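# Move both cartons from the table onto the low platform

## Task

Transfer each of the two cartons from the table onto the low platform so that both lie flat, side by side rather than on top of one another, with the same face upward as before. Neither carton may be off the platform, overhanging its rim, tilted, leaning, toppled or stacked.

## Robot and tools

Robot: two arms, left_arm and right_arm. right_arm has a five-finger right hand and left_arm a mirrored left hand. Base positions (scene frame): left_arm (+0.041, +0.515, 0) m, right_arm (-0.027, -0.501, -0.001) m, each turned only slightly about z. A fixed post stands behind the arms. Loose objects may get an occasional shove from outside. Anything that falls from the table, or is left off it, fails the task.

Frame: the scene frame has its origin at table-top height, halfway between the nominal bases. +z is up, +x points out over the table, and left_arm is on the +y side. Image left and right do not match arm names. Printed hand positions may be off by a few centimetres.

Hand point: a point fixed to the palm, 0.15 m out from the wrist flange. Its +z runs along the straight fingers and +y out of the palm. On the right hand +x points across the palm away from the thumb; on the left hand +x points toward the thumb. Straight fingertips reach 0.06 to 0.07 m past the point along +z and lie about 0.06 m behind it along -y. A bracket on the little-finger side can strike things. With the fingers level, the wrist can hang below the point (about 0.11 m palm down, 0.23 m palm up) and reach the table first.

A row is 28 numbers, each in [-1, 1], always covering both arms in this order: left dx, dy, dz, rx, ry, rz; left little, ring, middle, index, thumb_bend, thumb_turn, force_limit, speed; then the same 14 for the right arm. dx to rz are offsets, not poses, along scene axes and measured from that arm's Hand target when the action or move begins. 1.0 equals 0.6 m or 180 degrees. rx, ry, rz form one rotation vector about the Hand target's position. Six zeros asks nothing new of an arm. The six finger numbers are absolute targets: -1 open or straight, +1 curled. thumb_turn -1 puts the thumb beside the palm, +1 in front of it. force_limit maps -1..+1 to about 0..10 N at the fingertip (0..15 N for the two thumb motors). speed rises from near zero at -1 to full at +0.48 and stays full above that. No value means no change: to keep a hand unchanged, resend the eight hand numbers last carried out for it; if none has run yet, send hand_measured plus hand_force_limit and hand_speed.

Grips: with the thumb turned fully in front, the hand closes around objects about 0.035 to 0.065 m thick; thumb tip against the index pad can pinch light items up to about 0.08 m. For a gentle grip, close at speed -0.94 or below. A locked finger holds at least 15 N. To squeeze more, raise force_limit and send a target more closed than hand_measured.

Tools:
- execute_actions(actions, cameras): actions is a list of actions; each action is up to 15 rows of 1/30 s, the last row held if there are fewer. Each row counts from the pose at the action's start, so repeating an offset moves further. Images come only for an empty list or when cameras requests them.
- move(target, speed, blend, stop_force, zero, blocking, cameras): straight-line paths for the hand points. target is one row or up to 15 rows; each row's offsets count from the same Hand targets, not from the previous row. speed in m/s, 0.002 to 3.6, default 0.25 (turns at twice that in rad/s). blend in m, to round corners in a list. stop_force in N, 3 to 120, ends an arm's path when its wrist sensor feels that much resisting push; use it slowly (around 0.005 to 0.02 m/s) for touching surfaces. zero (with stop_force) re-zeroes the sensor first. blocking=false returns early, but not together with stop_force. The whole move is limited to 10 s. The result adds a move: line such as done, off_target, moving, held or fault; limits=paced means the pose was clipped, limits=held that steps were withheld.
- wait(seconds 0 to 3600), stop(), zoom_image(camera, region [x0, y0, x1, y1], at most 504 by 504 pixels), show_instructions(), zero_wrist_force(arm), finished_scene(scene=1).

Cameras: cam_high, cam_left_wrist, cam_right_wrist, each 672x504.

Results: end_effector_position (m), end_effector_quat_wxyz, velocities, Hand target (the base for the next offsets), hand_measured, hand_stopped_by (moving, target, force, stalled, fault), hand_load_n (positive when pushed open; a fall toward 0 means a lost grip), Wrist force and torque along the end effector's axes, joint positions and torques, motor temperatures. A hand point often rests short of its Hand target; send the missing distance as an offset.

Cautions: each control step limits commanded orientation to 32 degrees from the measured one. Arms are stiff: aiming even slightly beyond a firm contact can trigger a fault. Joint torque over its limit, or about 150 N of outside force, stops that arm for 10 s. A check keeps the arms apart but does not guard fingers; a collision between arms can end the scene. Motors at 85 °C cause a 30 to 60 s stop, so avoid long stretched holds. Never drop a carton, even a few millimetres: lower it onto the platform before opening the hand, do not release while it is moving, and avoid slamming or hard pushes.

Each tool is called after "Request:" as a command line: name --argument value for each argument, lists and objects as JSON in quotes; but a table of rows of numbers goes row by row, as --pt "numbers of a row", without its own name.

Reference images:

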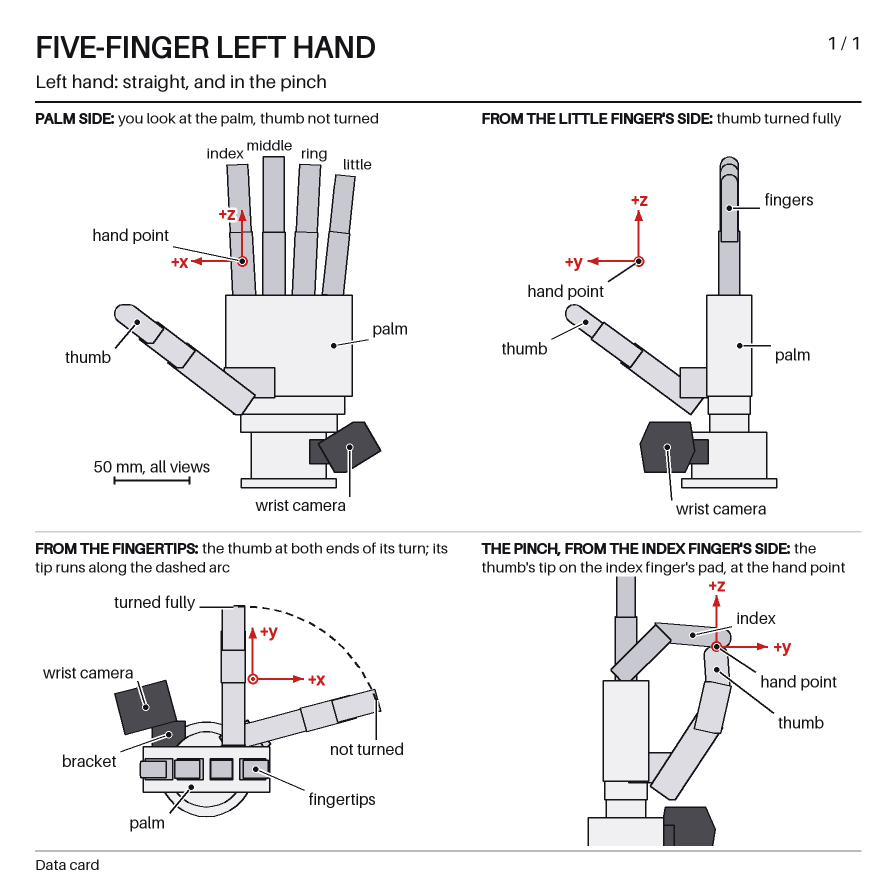

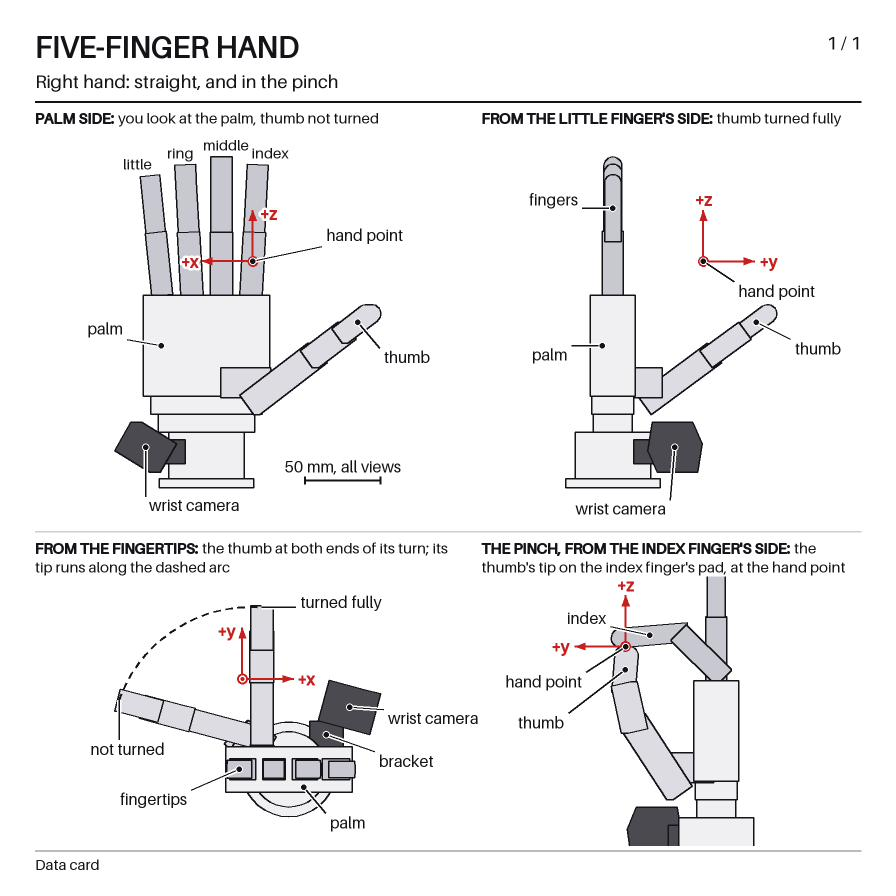

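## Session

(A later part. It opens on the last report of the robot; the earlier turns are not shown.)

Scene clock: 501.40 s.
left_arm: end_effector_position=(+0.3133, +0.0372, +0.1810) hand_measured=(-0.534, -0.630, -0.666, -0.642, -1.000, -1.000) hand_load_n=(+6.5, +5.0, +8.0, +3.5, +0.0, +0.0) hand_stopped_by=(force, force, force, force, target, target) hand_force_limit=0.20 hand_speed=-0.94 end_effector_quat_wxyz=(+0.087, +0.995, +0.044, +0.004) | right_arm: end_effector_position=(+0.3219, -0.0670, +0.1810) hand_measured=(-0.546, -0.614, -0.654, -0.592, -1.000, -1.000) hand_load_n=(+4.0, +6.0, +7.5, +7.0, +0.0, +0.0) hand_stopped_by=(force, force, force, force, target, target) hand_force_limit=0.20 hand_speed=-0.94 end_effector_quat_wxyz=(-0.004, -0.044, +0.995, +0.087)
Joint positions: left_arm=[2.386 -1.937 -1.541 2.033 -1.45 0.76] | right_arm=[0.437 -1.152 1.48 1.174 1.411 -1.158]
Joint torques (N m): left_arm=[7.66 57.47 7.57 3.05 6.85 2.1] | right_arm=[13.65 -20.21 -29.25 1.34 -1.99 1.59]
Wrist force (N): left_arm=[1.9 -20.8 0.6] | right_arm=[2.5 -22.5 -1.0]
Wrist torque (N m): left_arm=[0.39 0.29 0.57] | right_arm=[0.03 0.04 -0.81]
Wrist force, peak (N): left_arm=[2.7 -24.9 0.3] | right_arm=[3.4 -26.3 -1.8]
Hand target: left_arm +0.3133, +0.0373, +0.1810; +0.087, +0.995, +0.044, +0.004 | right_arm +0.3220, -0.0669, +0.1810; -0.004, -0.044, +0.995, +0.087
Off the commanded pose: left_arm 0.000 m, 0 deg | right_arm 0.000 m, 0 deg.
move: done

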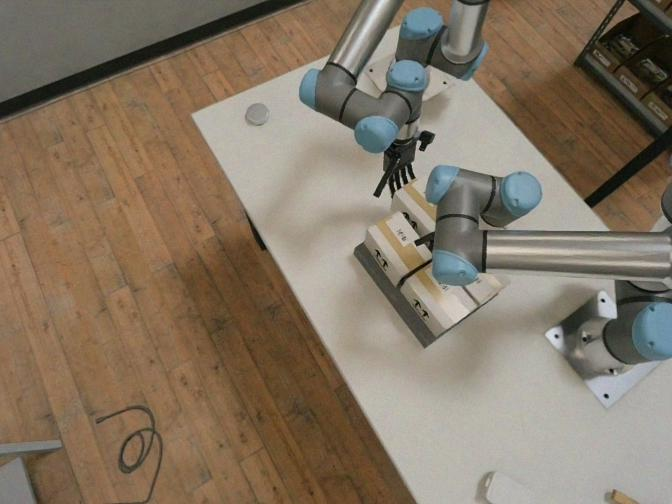

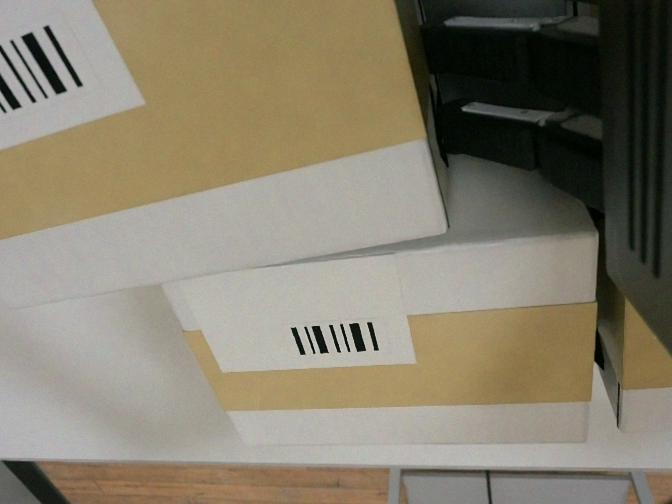

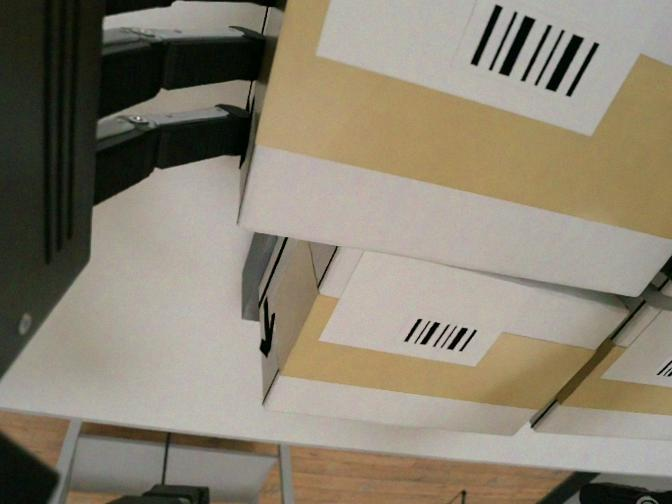

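Request:
move --target '[0.0058,-0.0043,0,0,0,-0.025,-0.3,-0.3,-0.3,-0.3,-1,-1,0.2,-0.94,-0.0072,-0.0048,0,0,0,-0.025,-0.3,-0.3,-0.3,-0.3,-1,-1,0.2,-0.94]' --speed 0.015 --cameras '["all"]'

Scene clock: 518.47 s.
left_arm: end_effector_position=(+0.3168, +0.0347, +0.1810) hand_measured=(-0.534, -0.630, -0.666, -0.642, -1.000, -1.000) hand_load_n=(+5.5, +4.0, +7.0, +2.5, +0.0, +0.0) hand_stopped_by=(force, force, force, force, target, target) hand_force_limit=0.20 hand_speed=-0.94 end_effector_quat_wxyz=(+0.087, +0.996, +0.005, +0.000) | right_arm: end_effector_position=(+0.3176, -0.0698, +0.1810) hand_measured=(-0.546, -0.614, -0.654, -0.592, -1.000, -1.000) hand_load_n=(+3.0, +5.0, +6.5, +6.5, +0.0, +0.0) hand_stopped_by=(force, force, force, force, target, target) hand_force_limit=0.20 hand_speed=-0.94 end_effector_quat_wxyz=(+0.000, -0.005, +0.996, +0.087)
Joint positions: left_arm=[2.404 -1.952 -1.523 2.018 -1.438 0.856] | right_arm=[0.449 -1.175 1.509 1.153 1.418 -1.067]
Joint torques (N m): left_arm=[8 20.43 31.59 -1.24 5.85 2.1] | right_arm=[12.13 -54.03 -9.46 -1.48 -1.46 1.72]
Wrist force (N): left_arm=[-0.3 -16.7 0.9] | right_arm=[0.0 -18.7 -0.2]
Wrist torque (N m): left_arm=[0.42 0.21 0.45] | right_arm=[0.04 -0.02 -0.68]
Wrist force, peak (N): left_arm=[1.7 -21.0 0.6] | right_arm=[2.4 -23.1 -1.3]
Hand target: left_arm +0.3168, +0.0347, +0.1810; +0.087, +0.996, +0.005, +0.000 | right_arm +0.3176, -0.0698, +0.1810; +0.000, -0.005, +0.996, +0.087
Off the commanded pose: left_arm 0.000 m, 0 deg | right_arm 0.000 m, 0 deg.
move: done

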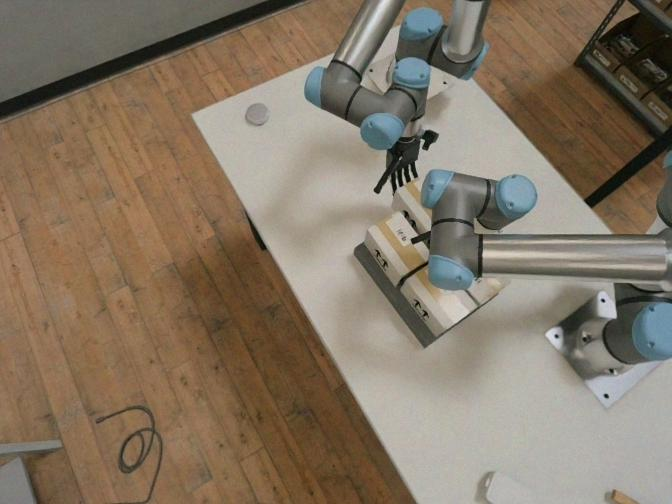

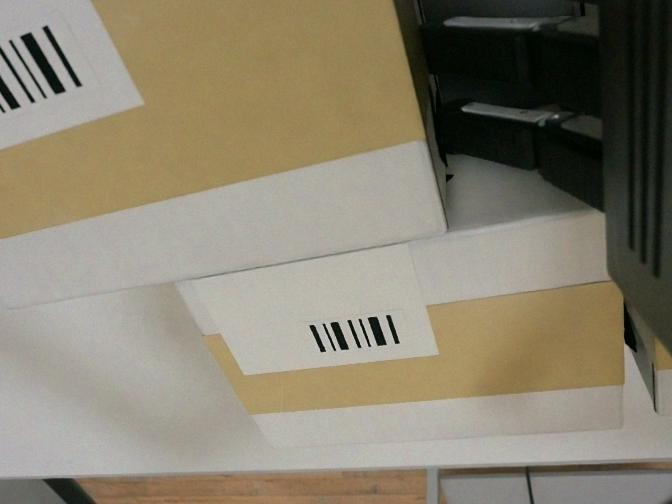

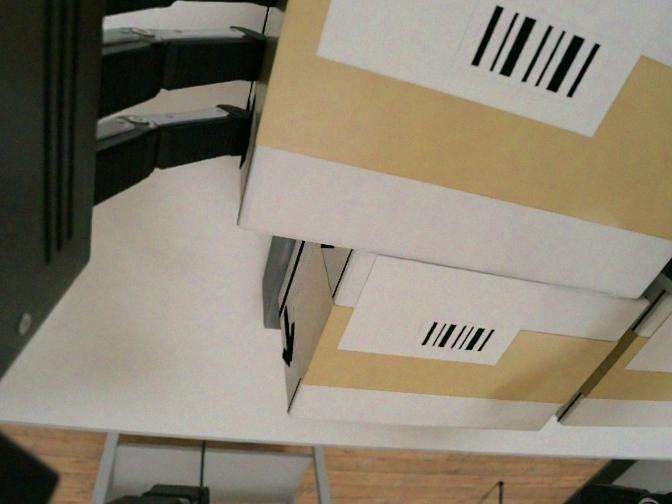

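Request:
zoom_image --camera "cam_right_wrist" --region '[220, 180, 672, 460]'

Request:
zoom_image --camera "cam_left_wrist" --region '[150, 130, 650, 460]'

Request:
zoom_image --camera "cam_high" --region '[350, 160, 450, 260]'

Scaled by 1.115 from the camera's image (finer frame: 960x720).

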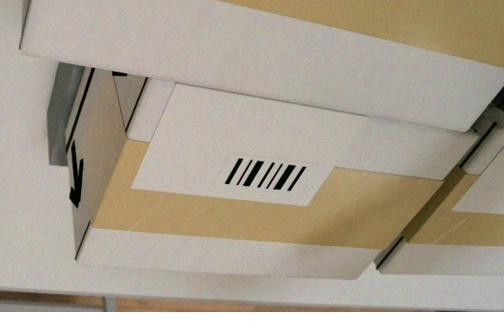

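Scaled by 1.008 from the camera's image (finer frame: 960x720).

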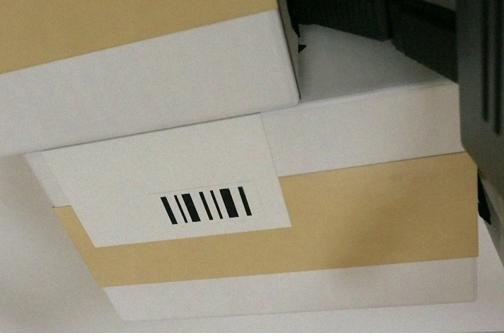

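Scaled by 5.040 from the camera's image (finer frame: 960x720).

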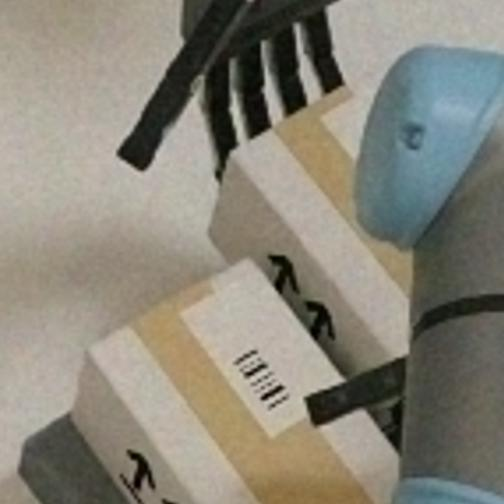

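Request:
move --pt "0.0117 0.001 0 0 0 0 -0.3 -0.3 -0.3 -0.3 -1 -1 0.2 -0.94 0.0117 0.001 0 0 0 0 -0.3 -0.3 -0.3 -0.3 -1 -1 0.2 -0.94" --pt "0.0117 0.001 -0.0283 0 0 0 -0.3 -0.3 -0.3 -0.3 -1 -1 0.2 -0.94 0.0117 0.001 -0.0283 0 0 0 -0.3 -0.3 -0.3 -0.3 -1 -1 0.2 -0.94" --speed 0.03 --cameras '["all"]'

Scene clock: 527.57 s.
left_arm: end_effector_position=(+0.3238, +0.0353, +0.1641) hand_measured=(-0.534, -0.630, -0.666, -0.642, -1.000, -1.000) hand_load_n=(+5.5, +4.0, +6.5, +2.0, +0.0, +0.0) hand_stopped_by=(force, force, force, force, target, target) hand_force_limit=0.20 hand_speed=-0.94 end_effector_quat_wxyz=(+0.087, +0.996, +0.005, +0.000) | right_arm: end_effector_position=(+0.3247, -0.0692, +0.1641) hand_measured=(-0.546, -0.614, -0.654, -0.592, -1.000, -1.000) hand_load_n=(+3.0, +4.5, +5.5, +5.5, +0.0, +0.0) hand_stopped_by=(force, force, force, force, target, target) hand_force_limit=0.20 hand_speed=-0.94 end_effector_quat_wxyz=(+0.000, -0.005, +0.996, +0.087)
Joint positions: left_arm=[2.416 -1.974 -1.538 2.053 -1.437 0.868] | right_arm=[0.443 -1.149 1.517 1.12 1.418 -1.073]
Joint torques (N m): left_arm=[7.56 20.22 8.59 1.55 4.34 1.77] | right_arm=[-3.49 -19.71 -10.45 -1.47 -7.18 -0.49]
Wrist force (N): left_arm=[1.3 -15.6 1.2] | right_arm=[1.4 -17.0 -0.1]
Wrist torque (N m): left_arm=[0.33 0.23 0.46] | right_arm=[0.04 -0.02 -0.67]
Wrist force, peak (N): left_arm=[0.9 -18.5 0.9] | right_arm=[1.7 -20.5 -0.1]
Hand target: left_arm +0.3238, +0.0353, +0.1641; +0.087, +0.996, +0.005, +0.000 | right_arm +0.3247, -0.0692, +0.1641; +0.000, -0.005, +0.996, +0.087
Off the commanded pose: left_arm 0.000 m, 0 deg | right_arm 0.000 m, 0 deg.
move: done

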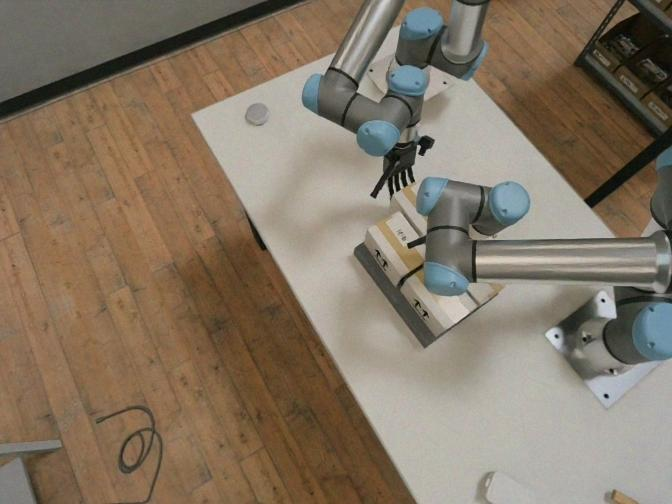

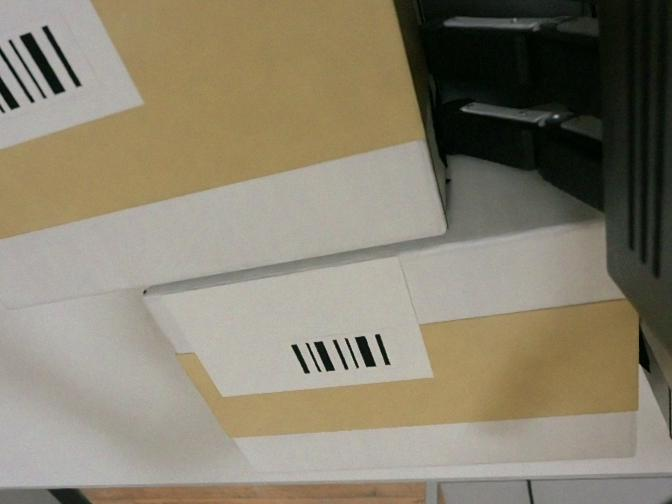

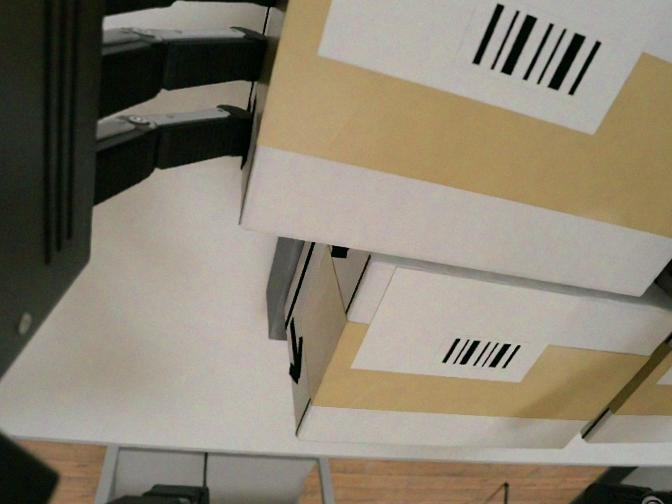

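Request:
zoom_image --camera "cam_right_wrist" --region '[220, 200, 672, 460]'

Request:
zoom_image --camera "cam_left_wrist" --region '[100, 180, 500, 420]'

Scaled by 1.115 from the camera's image (finer frame: 960x720).

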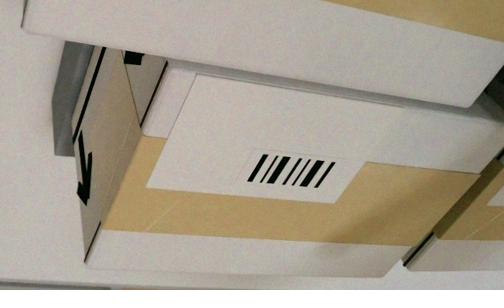

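Scaled by 1.260 from the camera's image (finer frame: 960x720).

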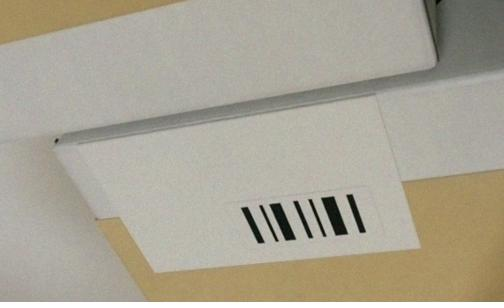

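Request:
move --target '[0,0,-0.0068,0,0,0,-0.3,-0.3,-0.3,-0.3,-1,-1,0.2,-0.94,0,0,-0.0058,0,0,0,-0.3,-0.3,-0.3,-0.3,-1,-1,0.2,-0.94]' --speed 0.01

Request:
move --target '[0,0,-0.0033,0,0,0,-0.3,-0.3,-0.3,-0.3,-1,-1,0.2,-0.94,0,0,-0.0017,0,0,0,-0.3,-0.3,-0.3,-0.3,-1,-1,0.2,-0.94]' --speed 0.01

Scene clock: 533.77 s.
left_arm: end_effector_position=(+0.3238, +0.0353, +0.1601) hand_measured=(-0.534, -0.630, -0.666, -0.642, -1.000, -1.000) hand_load_n=(+5.5, +3.5, +7.0, +2.0, +0.0, +0.0) hand_stopped_by=(force, force, force, force, target, target) hand_force_limit=0.20 hand_speed=-0.94 end_effector_quat_wxyz=(+0.087, +0.996, +0.005, +0.000) | right_arm: end_effector_position=(+0.3247, -0.0692, +0.1606) hand_measured=(-0.546, -0.614, -0.654, -0.592, -1.000, -1.000) hand_load_n=(+3.0, +4.5, +5.5, +5.5, -0.5, +0.0) hand_stopped_by=(force, force, force, force, target, target) hand_force_limit=0.20 hand_speed=-0.94 end_effector_quat_wxyz=(+0.000, -0.005, +0.996, +0.087)
Joint positions: left_arm=[2.416 -1.977 -1.544 2.063 -1.437 0.868] | right_arm=[0.443 -1.146 1.523 1.111 1.418 -1.073]
Joint torques (N m): left_arm=[7.79 20.68 8.57 1.59 2 -1] | right_arm=[-2.94 -20.8 -7.96 -1.34 -7.55 1.37]
Wrist force (N): left_arm=[1.1 -14.7 1.0] | right_arm=[1.2 -16.3 -0.1]
Wrist torque (N m): left_arm=[0.40 0.20 0.43] | right_arm=[0.08 -0.01 -0.65]
Wrist force, peak (N): left_arm=[1.0 -15.9 1.0] | right_arm=[1.6 -17.4 0.0]
Hand target: left_arm +0.3238, +0.0353, +0.1600; +0.087, +0.996, +0.005, +0.000 | right_arm +0.3247, -0.0692, +0.1606; +0.000, -0.005, +0.996, +0.087
Off the commanded pose: left_arm 0.000 m, 0 deg | right_arm 0.000 m, 0 deg.
move: done

Scene clock: 534.27 s.
left_arm: end_effector_position=(+0.3238, +0.0353, +0.1581) hand_measured=(-0.534, -0.630, -0.666, -0.642, -1.000, -1.000) hand_load_n=(+5.5, +3.5, +6.5, +1.5, +0.0, +0.0) hand_stopped_by=(force, force, force, force, target, target) hand_force_limit=0.20 hand_speed=-0.94 end_effector_quat_wxyz=(+0.087, +0.996, +0.005, +0.000) | right_arm: end_effector_position=(+0.3247, -0.0692, +0.1596) hand_measured=(-0.546, -0.614, -0.654, -0.592, -1.000, -1.000) hand_load_n=(+3.0, +4.5, +5.5, +5.5, +0.0, +0.0) hand_stopped_by=(force, force, force, force, target, target) hand_force_limit=0.20 hand_speed=-0.94 end_effector_quat_wxyz=(+0.000, -0.005, +0.996, +0.087)
Joint positions: left_arm=[2.416 -1.979 -1.547 2.068 -1.437 0.868] | right_arm=[0.443 -1.145 1.524 1.109 1.418 -1.073]
Joint torques (N m): left_arm=[7.37 20.19 7.98 1.64 1.9 -1.63] | right_arm=[-2.41 -20.03 -10.13 -1.3 -7.29 1.48]
Wrist force (N): left_arm=[0.7 -14.9 1.0] | right_arm=[1.1 -16.3 0.1]
Wrist torque (N m): left_arm=[0.38 0.26 0.42] | right_arm=[0.08 -0.02 -0.64]
Wrist force, peak (N): left_arm=[0.9 -15.1 1.1] | right_arm=[0.9 -16.6 -0.3]
Hand target: left_arm +0.3238, +0.0353, +0.1580; +0.087, +0.996, +0.005, +0.000 | right_arm +0.3247, -0.0692, +0.1596; +0.000, -0.005, +0.996, +0.087
Off the commanded pose: left_arm 0.000 m, 0 deg | right_arm 0.000 m, 0 deg.
move: done

Request:
move --target '[0,0,-0.0033,0,0,0,-0.3,-0.3,-0.3,-0.3,-1,-1,0.2,-0.94,0,0,-0.0025,0,0,0,-0.3,-0.3,-0.3,-0.3,-1,-1,0.2,-0.94]' --speed 0.01

Request:
move --target '[0,0,-0.0025,0,0,0,-0.3,-0.3,-0.3,-0.3,-1,-1,0.2,-0.94,0,0,-0.0025,0,0,0,-0.3,-0.3,-0.3,-0.3,-1,-1,0.2,-0.94]' --speed 0.01 --cameras '["cam_left_wrist","cam_right_wrist"]'

Scene clock: 536.27 s.
left_arm: end_effector_position=(+0.3238, +0.0353, +0.1561) hand_measured=(-0.534, -0.630, -0.666, -0.642, -1.000, -1.000) hand_load_n=(+5.5, +3.5, +6.5, +2.0, +0.0, +0.0) hand_stopped_by=(force, force, force, force, target, target) hand_force_limit=0.20 hand_speed=-0.94 end_effector_quat_wxyz=(+0.087, +0.996, +0.005, +0.000) | right_arm: end_effector_position=(+0.3247, -0.0692, +0.1581) hand_measured=(-0.546, -0.614, -0.654, -0.592, -1.000, -1.000) hand_load_n=(+3.0, +4.5, +5.5, +5.5, +0.0, +0.0) hand_stopped_by=(force, force, force, force, target, target) hand_force_limit=0.20 hand_speed=-0.94 end_effector_quat_wxyz=(+0.000, -0.005, +0.996, +0.087)
Joint positions: left_arm=[2.416 -1.981 -1.55 2.072 -1.437 0.868] | right_arm=[0.443 -1.144 1.526 1.106 1.418 -1.073]
Joint torques (N m): left_arm=[6.61 21.02 4.98 1.66 2.72 -1.76] | right_arm=[-2.73 -20.73 -9.99 -1.38 -7.43 1.29]
Wrist force (N): left_arm=[0.8 -15.0 1.1] | right_arm=[1.2 -16.3 0.1]
Wrist torque (N m): left_arm=[0.35 0.25 0.43] | right_arm=[0.09 -0.03 -0.64]
Wrist force, peak (N): left_arm=[0.7 -15.2 0.9] | right_arm=[1.1 -16.7 0.1]
Hand target: left_arm +0.3238, +0.0353, +0.1560; +0.087, +0.996, +0.005, +0.000 | right_arm +0.3247, -0.0692, +0.1581; +0.000, -0.005, +0.996, +0.087
Off the commanded pose: left_arm 0.000 m, 0 deg | right_arm 0.000 m, 0 deg.
move: done

Scene clock: 536.77 s.
left_arm: end_effector_position=(+0.3238, +0.0353, +0.1546) hand_measured=(-0.534, -0.630, -0.666, -0.642, -1.000, -1.000) hand_load_n=(+4.5, +2.5, +6.0, +0.5, +0.0, +0.0) hand_stopped_by=(force, force, force, force, target, target) hand_force_limit=0.20 hand_speed=-0.94 end_effector_quat_wxyz=(+0.087, +0.996, +0.005, +0.000) | right_arm: end_effector_position=(+0.3247, -0.0692, +0.1566) hand_measured=(-0.546, -0.614, -0.654, -0.592, -1.000, -1.000) hand_load_n=(+3.5, +5.0, +5.5, +5.0, +0.0, +0.0) hand_stopped_by=(force, force, force, force, target, target) hand_force_limit=0.20 hand_speed=-0.94 end_effector_quat_wxyz=(+0.000, -0.005, +0.996, +0.087)
Joint positions: left_arm=[2.416 -1.982 -1.552 2.076 -1.437 0.868] | right_arm=[0.443 -1.143 1.529 1.102 1.418 -1.073]
Joint torques (N m): left_arm=[5.84 17.1 5.89 3.38 2.84 -1.68] | right_arm=[-2.35 -20.64 -9.82 -1.65 -7.37 1.26]
Wrist force (N): left_arm=[-1.5 -15.5 -6.1] | right_arm=[0.9 -17.4 -0.3]
Wrist torque (N m): left_arm=[0.65 0.05 0.33] | right_arm=[0.04 -0.08 -0.65]
Wrist force, peak (N): left_arm=[-1.3 -15.6 -6.2] | right_arm=[0.9 -17.4 -0.3]
Hand target: left_arm +0.3238, +0.0353, +0.1545; +0.087, +0.996, +0.005, +0.000 | right_arm +0.3247, -0.0692, +0.1566; +0.000, -0.005, +0.996, +0.087
Off the commanded pose: left_arm 0.000 m, 0 deg | right_arm 0.000 m, 0 deg.
move: done

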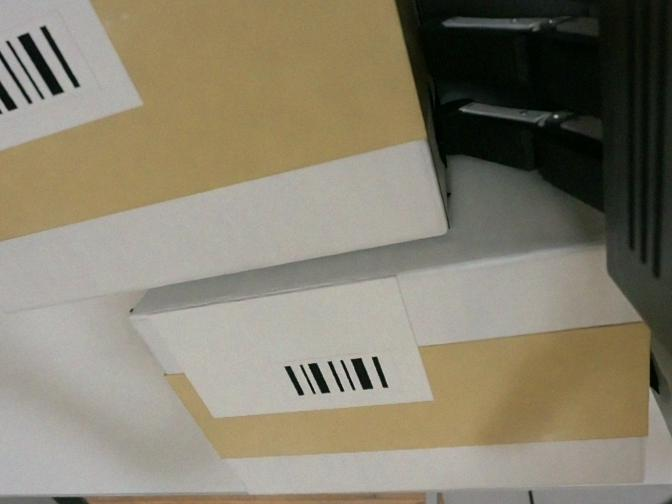

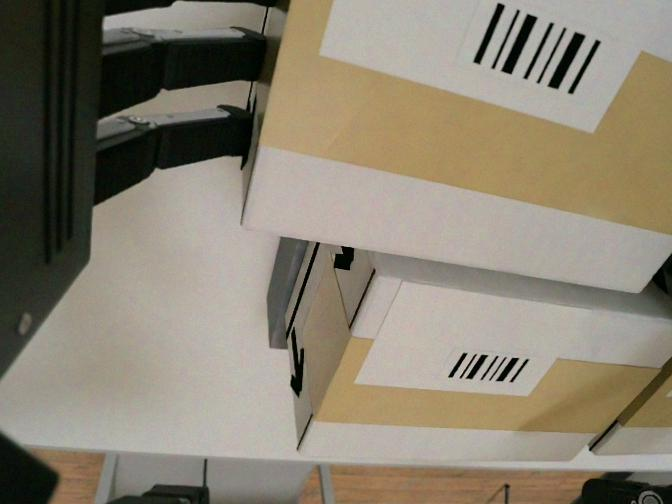

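Request:
move --target '[0,0,0,0,0,0,-0.3,-0.3,-0.3,-0.3,-1,-1,0.2,-0.94,0,0,-0.0018,0,0,0,-0.3,-0.3,-0.3,-0.3,-1,-1,0.2,-0.94]' --speed 0.01

Scene clock: 540.43 s.
left_arm: end_effector_position=(+0.3238, +0.0353, +0.1545) hand_measured=(-0.534, -0.630, -0.666, -0.642, -1.000, -1.000) hand_load_n=(+5.0, +2.5, +5.5, +1.0, -0.5, +0.0) hand_stopped_by=(force, force, force, force, target, target) hand_force_limit=0.20 hand_speed=-0.94 end_effector_quat_wxyz=(+0.087, +0.996, +0.005, +0.000) | right_arm: end_effector_position=(+0.3247, -0.0692, +0.1555) hand_measured=(-0.546, -0.614, -0.654, -0.592, -1.000, -1.000) hand_load_n=(+2.0, +3.5, +4.0, +4.0, +0.0, +0.0) hand_stopped_by=(force, force, force, force, target, target) hand_force_limit=0.20 hand_speed=-0.94 end_effector_quat_wxyz=(+0.000, -0.005, +0.996, +0.087)
Joint positions: left_arm=[2.416 -1.982 -1.552 2.076 -1.437 0.868] | right_arm=[0.443 -1.142 1.53 1.1 1.418 -1.073]
Joint torques (N m): left_arm=[7.87 19.21 6.86 2.65 3.49 -1.77] | right_arm=[0.32 -13.55 -7.77 -5.45 -7.32 1.32]
Wrist force (N): left_arm=[-0.9 -17.0 -7.8] | right_arm=[4.2 -28.3 -22.7]
Wrist torque (N m): left_arm=[0.63 -0.01 0.39] | right_arm=[0.65 0.37 -0.77]
Wrist force, peak (N): left_arm=[-0.6 -17.1 -7.6] | right_arm=[4.2 -28.3 -22.7]
Hand target: left_arm +0.3238, +0.0353, +0.1545; +0.087, +0.996, +0.005, +0.000 | right_arm +0.3247, -0.0692, +0.1555; +0.000, -0.005, +0.996, +0.087
Off the commanded pose: left_arm 0.000 m, 0 deg | right_arm 0.000 m, 0 deg.
move: done

Request:
move --target '[0,0,0,0,0,0,-0.3,-0.3,-0.3,-0.3,-1,-1,0.2,-0.94,0,0,0.0013,0,0,0,-0.3,-0.3,-0.3,-0.3,-1,-1,0.2,-0.94]' --speed 0.01 --cameras '["all"]'

Scene clock: 541.77 s.
left_arm: end_effector_position=(+0.3238, +0.0353, +0.1545) hand_measured=(-0.534, -0.630, -0.666, -0.642, -1.000, -1.000) hand_load_n=(+5.0, +2.5, +6.0, +0.5, +0.0, +0.0) hand_stopped_by=(force, force, force, force, target, target) hand_force_limit=0.20 hand_speed=-0.94 end_effector_quat_wxyz=(+0.087, +0.996, +0.005, +0.000) | right_arm: end_effector_position=(+0.3247, -0.0692, +0.1562) hand_measured=(-0.546, -0.614, -0.654, -0.592, -1.000, -1.000) hand_load_n=(+3.0, +4.5, +5.0, +4.5, +0.0, +0.0) hand_stopped_by=(force, force, force, force, target, target) hand_force_limit=0.20 hand_speed=-0.94 end_effector_quat_wxyz=(+0.000, -0.005, +0.996, +0.087)
Joint positions: left_arm=[2.416 -1.982 -1.552 2.076 -1.437 0.868] | right_arm=[0.443 -1.142 1.529 1.101 1.418 -1.073]
Joint torques (N m): left_arm=[7.54 20.38 8.53 1.14 3.97 -1.68] | right_arm=[7.13 -48.2 -27.8 0.91 -7.47 1.16]
Wrist force (N): left_arm=[-0.4 -17.0 -6.9] | right_arm=[2.8 -18.7 -5.9]
Wrist torque (N m): left_arm=[0.59 -0.01 0.41] | right_arm=[0.29 -0.05 -0.53]
Wrist force, peak (N): left_arm=[-0.7 -17.2 -8.0] | right_arm=[4.6 -29.1 -24.4]
Hand target: left_arm +0.3238, +0.0353, +0.1545; +0.087, +0.996, +0.005, +0.000 | right_arm +0.3247, -0.0692, +0.1563; +0.000, -0.005, +0.996, +0.087
Off the commanded pose: left_arm 0.000 m, 0 deg | right_arm 0.000 m, 0 deg.
move: done

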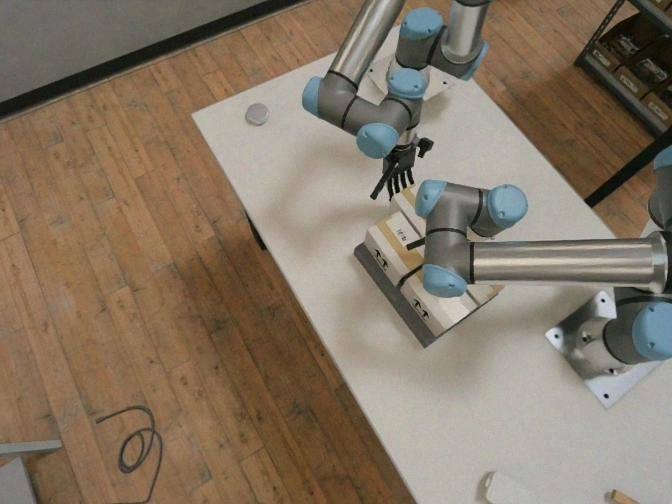

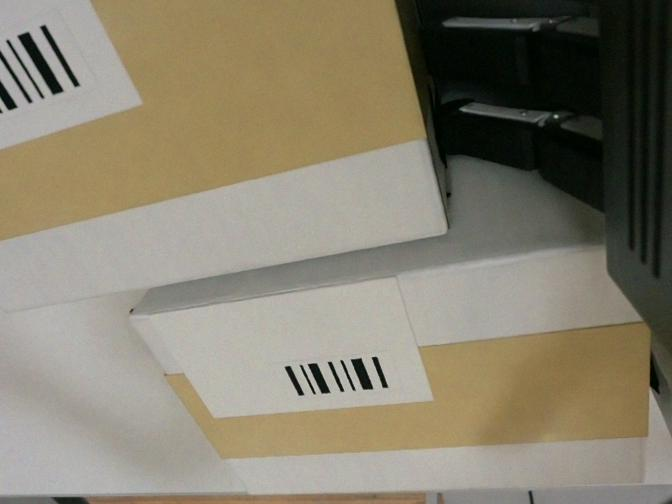

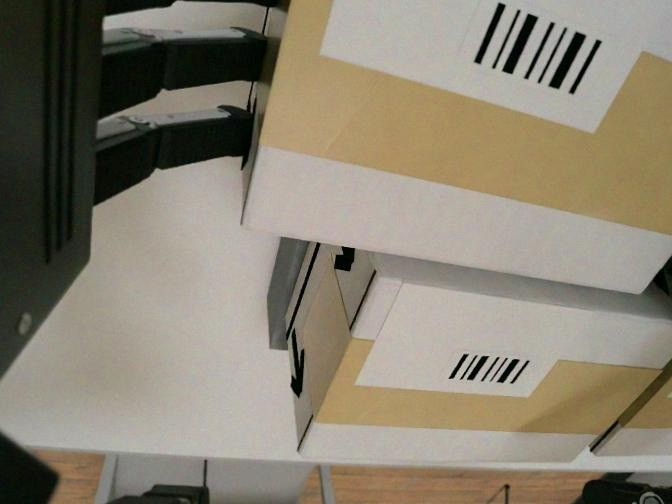

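Request:
move --target '[0,0,0,0,0,0,-1,-1,-1,-1,-1,-1,0.2,-0.88,0,0,0,0,0,0,-1,-1,-1,-1,-1,-1,0.2,-0.88]' --cameras '["all"]'

Scene clock: 544.50 s.
left_arm: end_effector_position=(+0.3238, +0.0353, +0.1545) hand_measured=(-1.000, -1.000, -1.000, -1.000, -1.000, -1.000) hand_load_n=(-0.5, +0.0, +0.0, +0.0, +0.0, +0.5) hand_stopped_by=(target, target, target, target, target, target) hand_force_limit=0.20 hand_speed=-0.88 end_effector_quat_wxyz=(+0.087, +0.996, +0.005, +0.000) | right_arm: end_effector_position=(+0.3247, -0.0692, +0.1563) hand_measured=(-1.000, -1.000, -1.000, -1.000, -1.000, -1.000) hand_load_n=(+0.0, +0.0, +0.0, +0.0, +0.0, +0.0) hand_stopped_by=(target, target, target, target, target, target) hand_force_limit=0.20 hand_speed=-0.88 end_effector_quat_wxyz=(+0.000, -0.005, +0.996, +0.087)
Joint positions: left_arm=[2.416 -1.982 -1.552 2.076 -1.437 0.868] | right_arm=[0.443 -1.142 1.529 1.101 1.418 -1.073]
Joint torques (N m): left_arm=[7.93 22.43 8.54 -2.25 -1.37 -1.68] | right_arm=[-5.14 -36.52 -7.94 0.95 1.88 1.48]
Wrist force (N): left_arm=[0.3 0.3 -0.1] | right_arm=[0.0 0.5 0.2]
Wrist torque (N m): left_arm=[0.09 -0.03 -0.03] | right_arm=[0.11 -0.07 -0.11]
Wrist force, peak (N): left_arm=[-0.2 -17.4 -7.6] | right_arm=[2.3 -18.8 -5.4]
Hand target: left_arm +0.3238, +0.0353, +0.1545; +0.087, +0.996, +0.005, +0.000 | right_arm +0.3247, -0.0692, +0.1563; +0.000, -0.005, +0.996, +0.087
Off the commanded pose: left_arm 0.000 m, 0 deg | right_arm 0.000 m, 0 deg.
move: done

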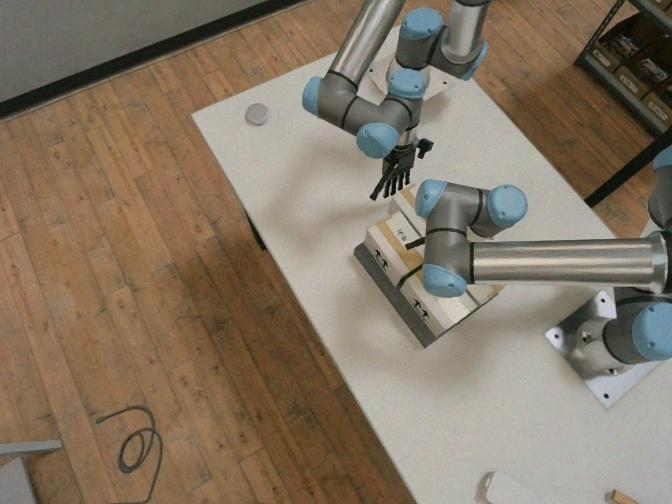

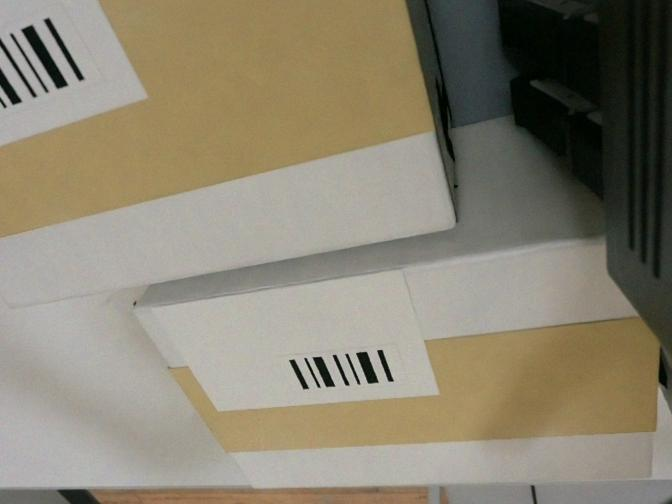

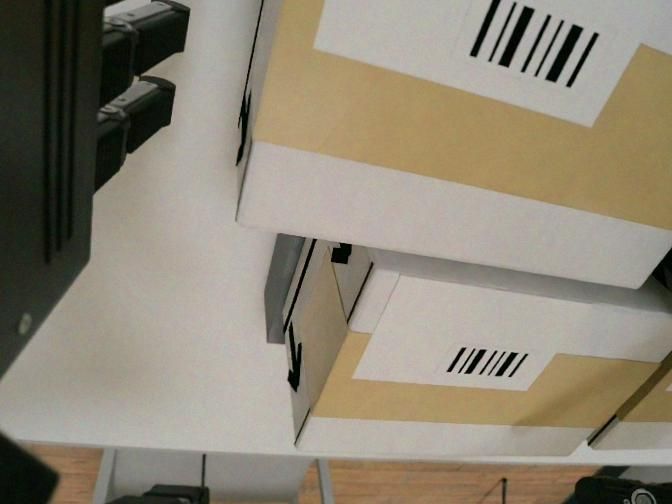

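Request:
move --pt "0 0 0.2417 0 0 0 -1 -1 -1 -1 -1 -1 0.2 -0.88 0 -0.0583 0 0 0 0 -1 -1 -1 -1 -1 -1 0.2 -0.88" --pt "-0.0383 0.46 0.25 0 0 0 -1 -1 -1 -1 -1 -1 0.2 -0.88 0 -0.1 0.2 0 0 0 -1 -1 -1 -1 -1 -1 0.2 -0.88" --speed '[0.12,0.25]' --blend '[0.02,0]' --cameras '["all"]'

Scene clock: 551.30 s.
left_arm: end_effector_position=(+0.3009, +0.3113, +0.3045) hand_measured=(-1.000, -1.000, -1.000, -1.000, -1.000, -1.000) hand_load_n=(+0.0, +0.0, +0.0, +0.0, +0.0, +0.0) hand_stopped_by=(target, target, target, target, target, target) hand_force_limit=0.20 hand_speed=-0.88 end_effector_quat_wxyz=(+0.087, +0.996, +0.005, +0.000) | right_arm: end_effector_position=(+0.3247, -0.1292, +0.2763) hand_measured=(-1.000, -1.000, -1.000, -1.000, -1.000, -1.000) hand_load_n=(+0.0, +0.0, +0.0, +0.0, -0.5, +0.0) hand_stopped_by=(target, target, target, target, target, target) hand_force_limit=0.20 hand_speed=-0.88 end_effector_quat_wxyz=(+0.000, -0.005, +0.996, +0.087)
Joint positions: left_arm=[3.246 -1.382 -1.865 1.653 -1.398 1.708] | right_arm=[0.313 -1.312 1.451 1.37 1.408 -1.204]
Joint torques (N m): left_arm=[12.05 25.01 3.83 -4.54 2.23 2.28] | right_arm=[-6.81 -44.75 -25.83 4.05 -3.24 -1.24]
Wrist force (N): left_arm=[0.3 0.4 -0.2] | right_arm=[-0.1 0.5 -0.2]
Wrist torque (N m): left_arm=[0.07 -0.04 0.00] | right_arm=[0.15 -0.05 0.06]
Wrist force, peak (N): left_arm=[-1.9 3.1 -0.3] | right_arm=[0.4 0.9 0.5]
Hand target: left_arm +0.3009, +0.3113, +0.3045; +0.087, +0.996, +0.005, +0.000 | right_arm +0.3247, -0.1292, +0.2763; +0.000, -0.005, +0.996, +0.087
Off the commanded pose: left_arm 0.000 m, 0 deg | right_arm 0.000 m, 0 deg.
move: done

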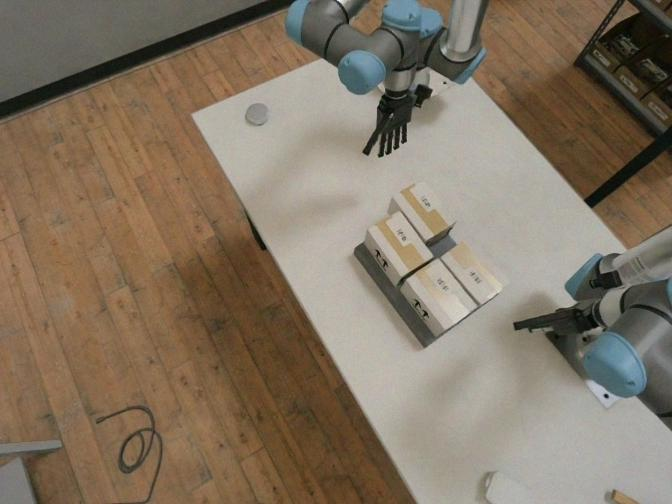

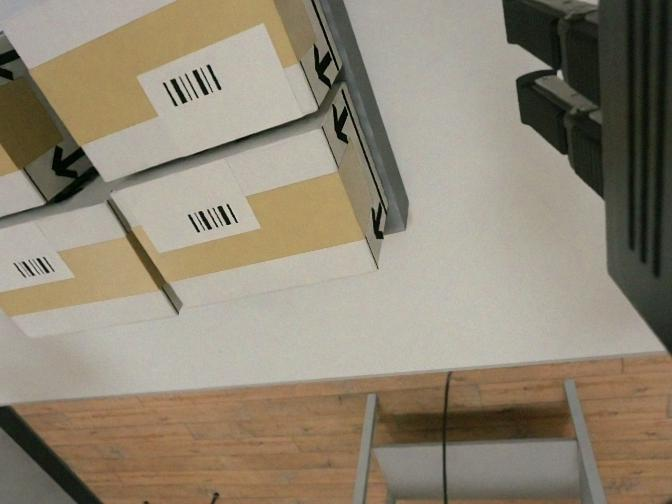

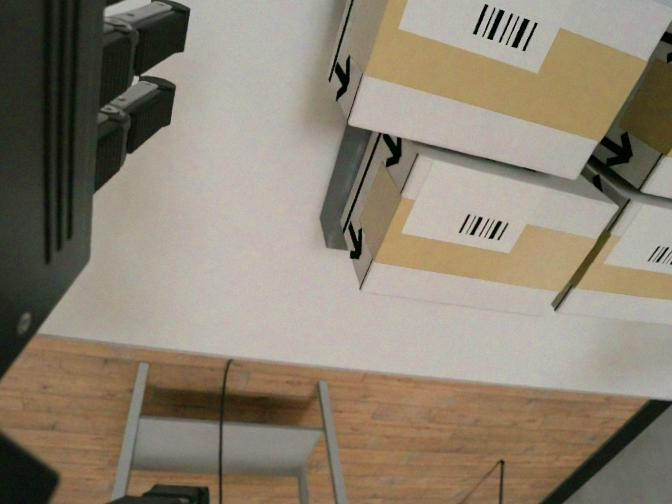

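Request:
zoom_image --camera "cam_high" --region '[340, 160, 520, 360]'

Request:
zoom_image --camera "cam_right_wrist" --region '[300, 0, 672, 320]'

Request:
zoom_image --camera "cam_left_wrist" --region '[0, 0, 430, 350]'

Scaled by 2.520 from the camera's image (finer frame: 960x720).

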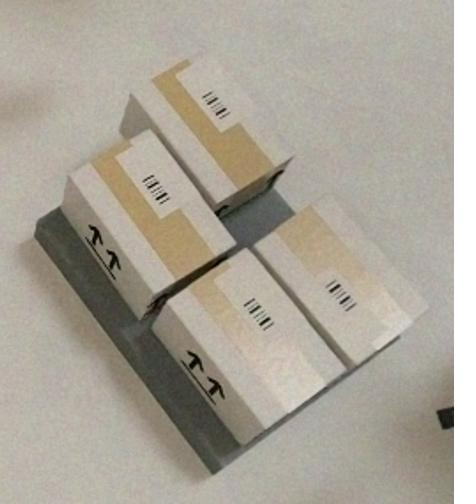

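Scaled by 1.355 from the camera's image (finer frame: 960x720).

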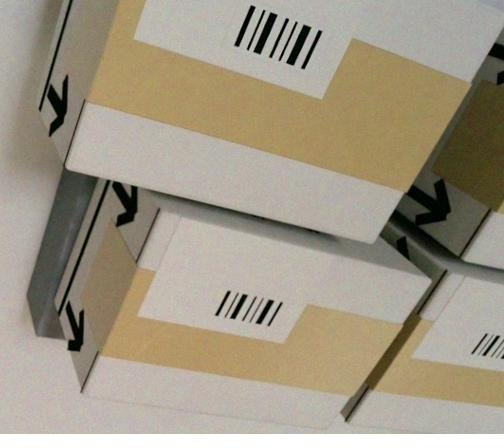

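Scaled by 1.172 from the camera's image (finer frame: 960x720).

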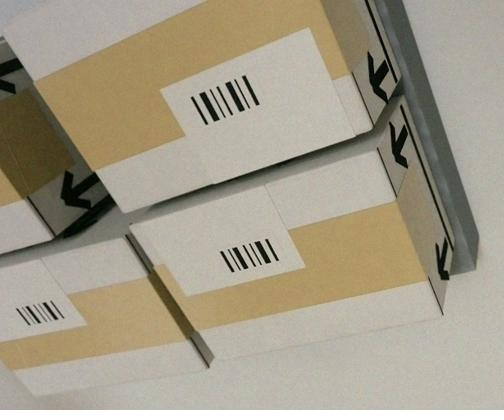

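Request:
zoom_image --camera "cam_high" --region '[415, 215, 515, 315]'

Request:
zoom_image --camera "cam_high" --region '[380, 170, 480, 270]'

Scaled by 5.040 from the camera's image (finer frame: 960x720).

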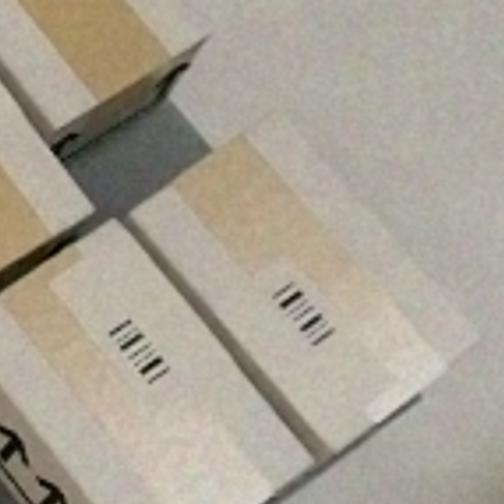

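Scaled by 5.040 from the camera's image (finer frame: 960x720).

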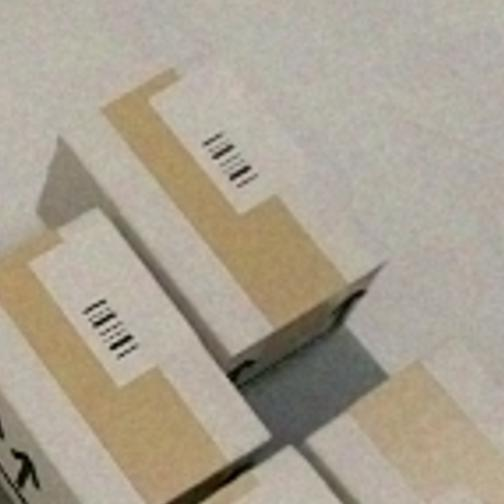

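Request:
zoom_image --camera "cam_right_wrist" --region '[540, 120, 672, 220]'

Request:
zoom_image --camera "cam_right_wrist" --region '[320, 90, 460, 260]'

Scaled by 3.818 from the camera's image (finer frame: 960x720).

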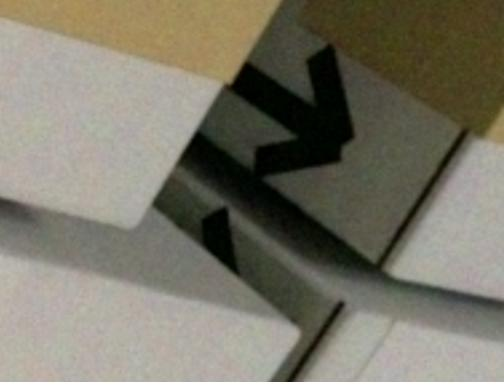

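Scaled by 2.965 from the camera's image (finer frame: 960x720).

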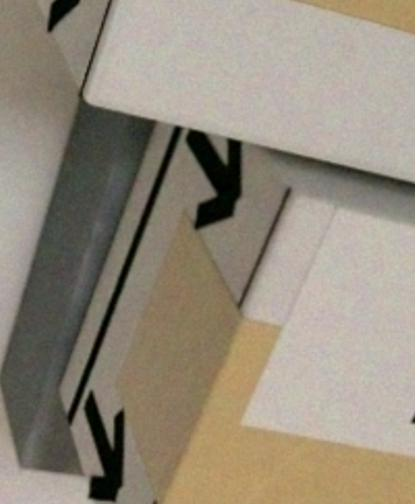

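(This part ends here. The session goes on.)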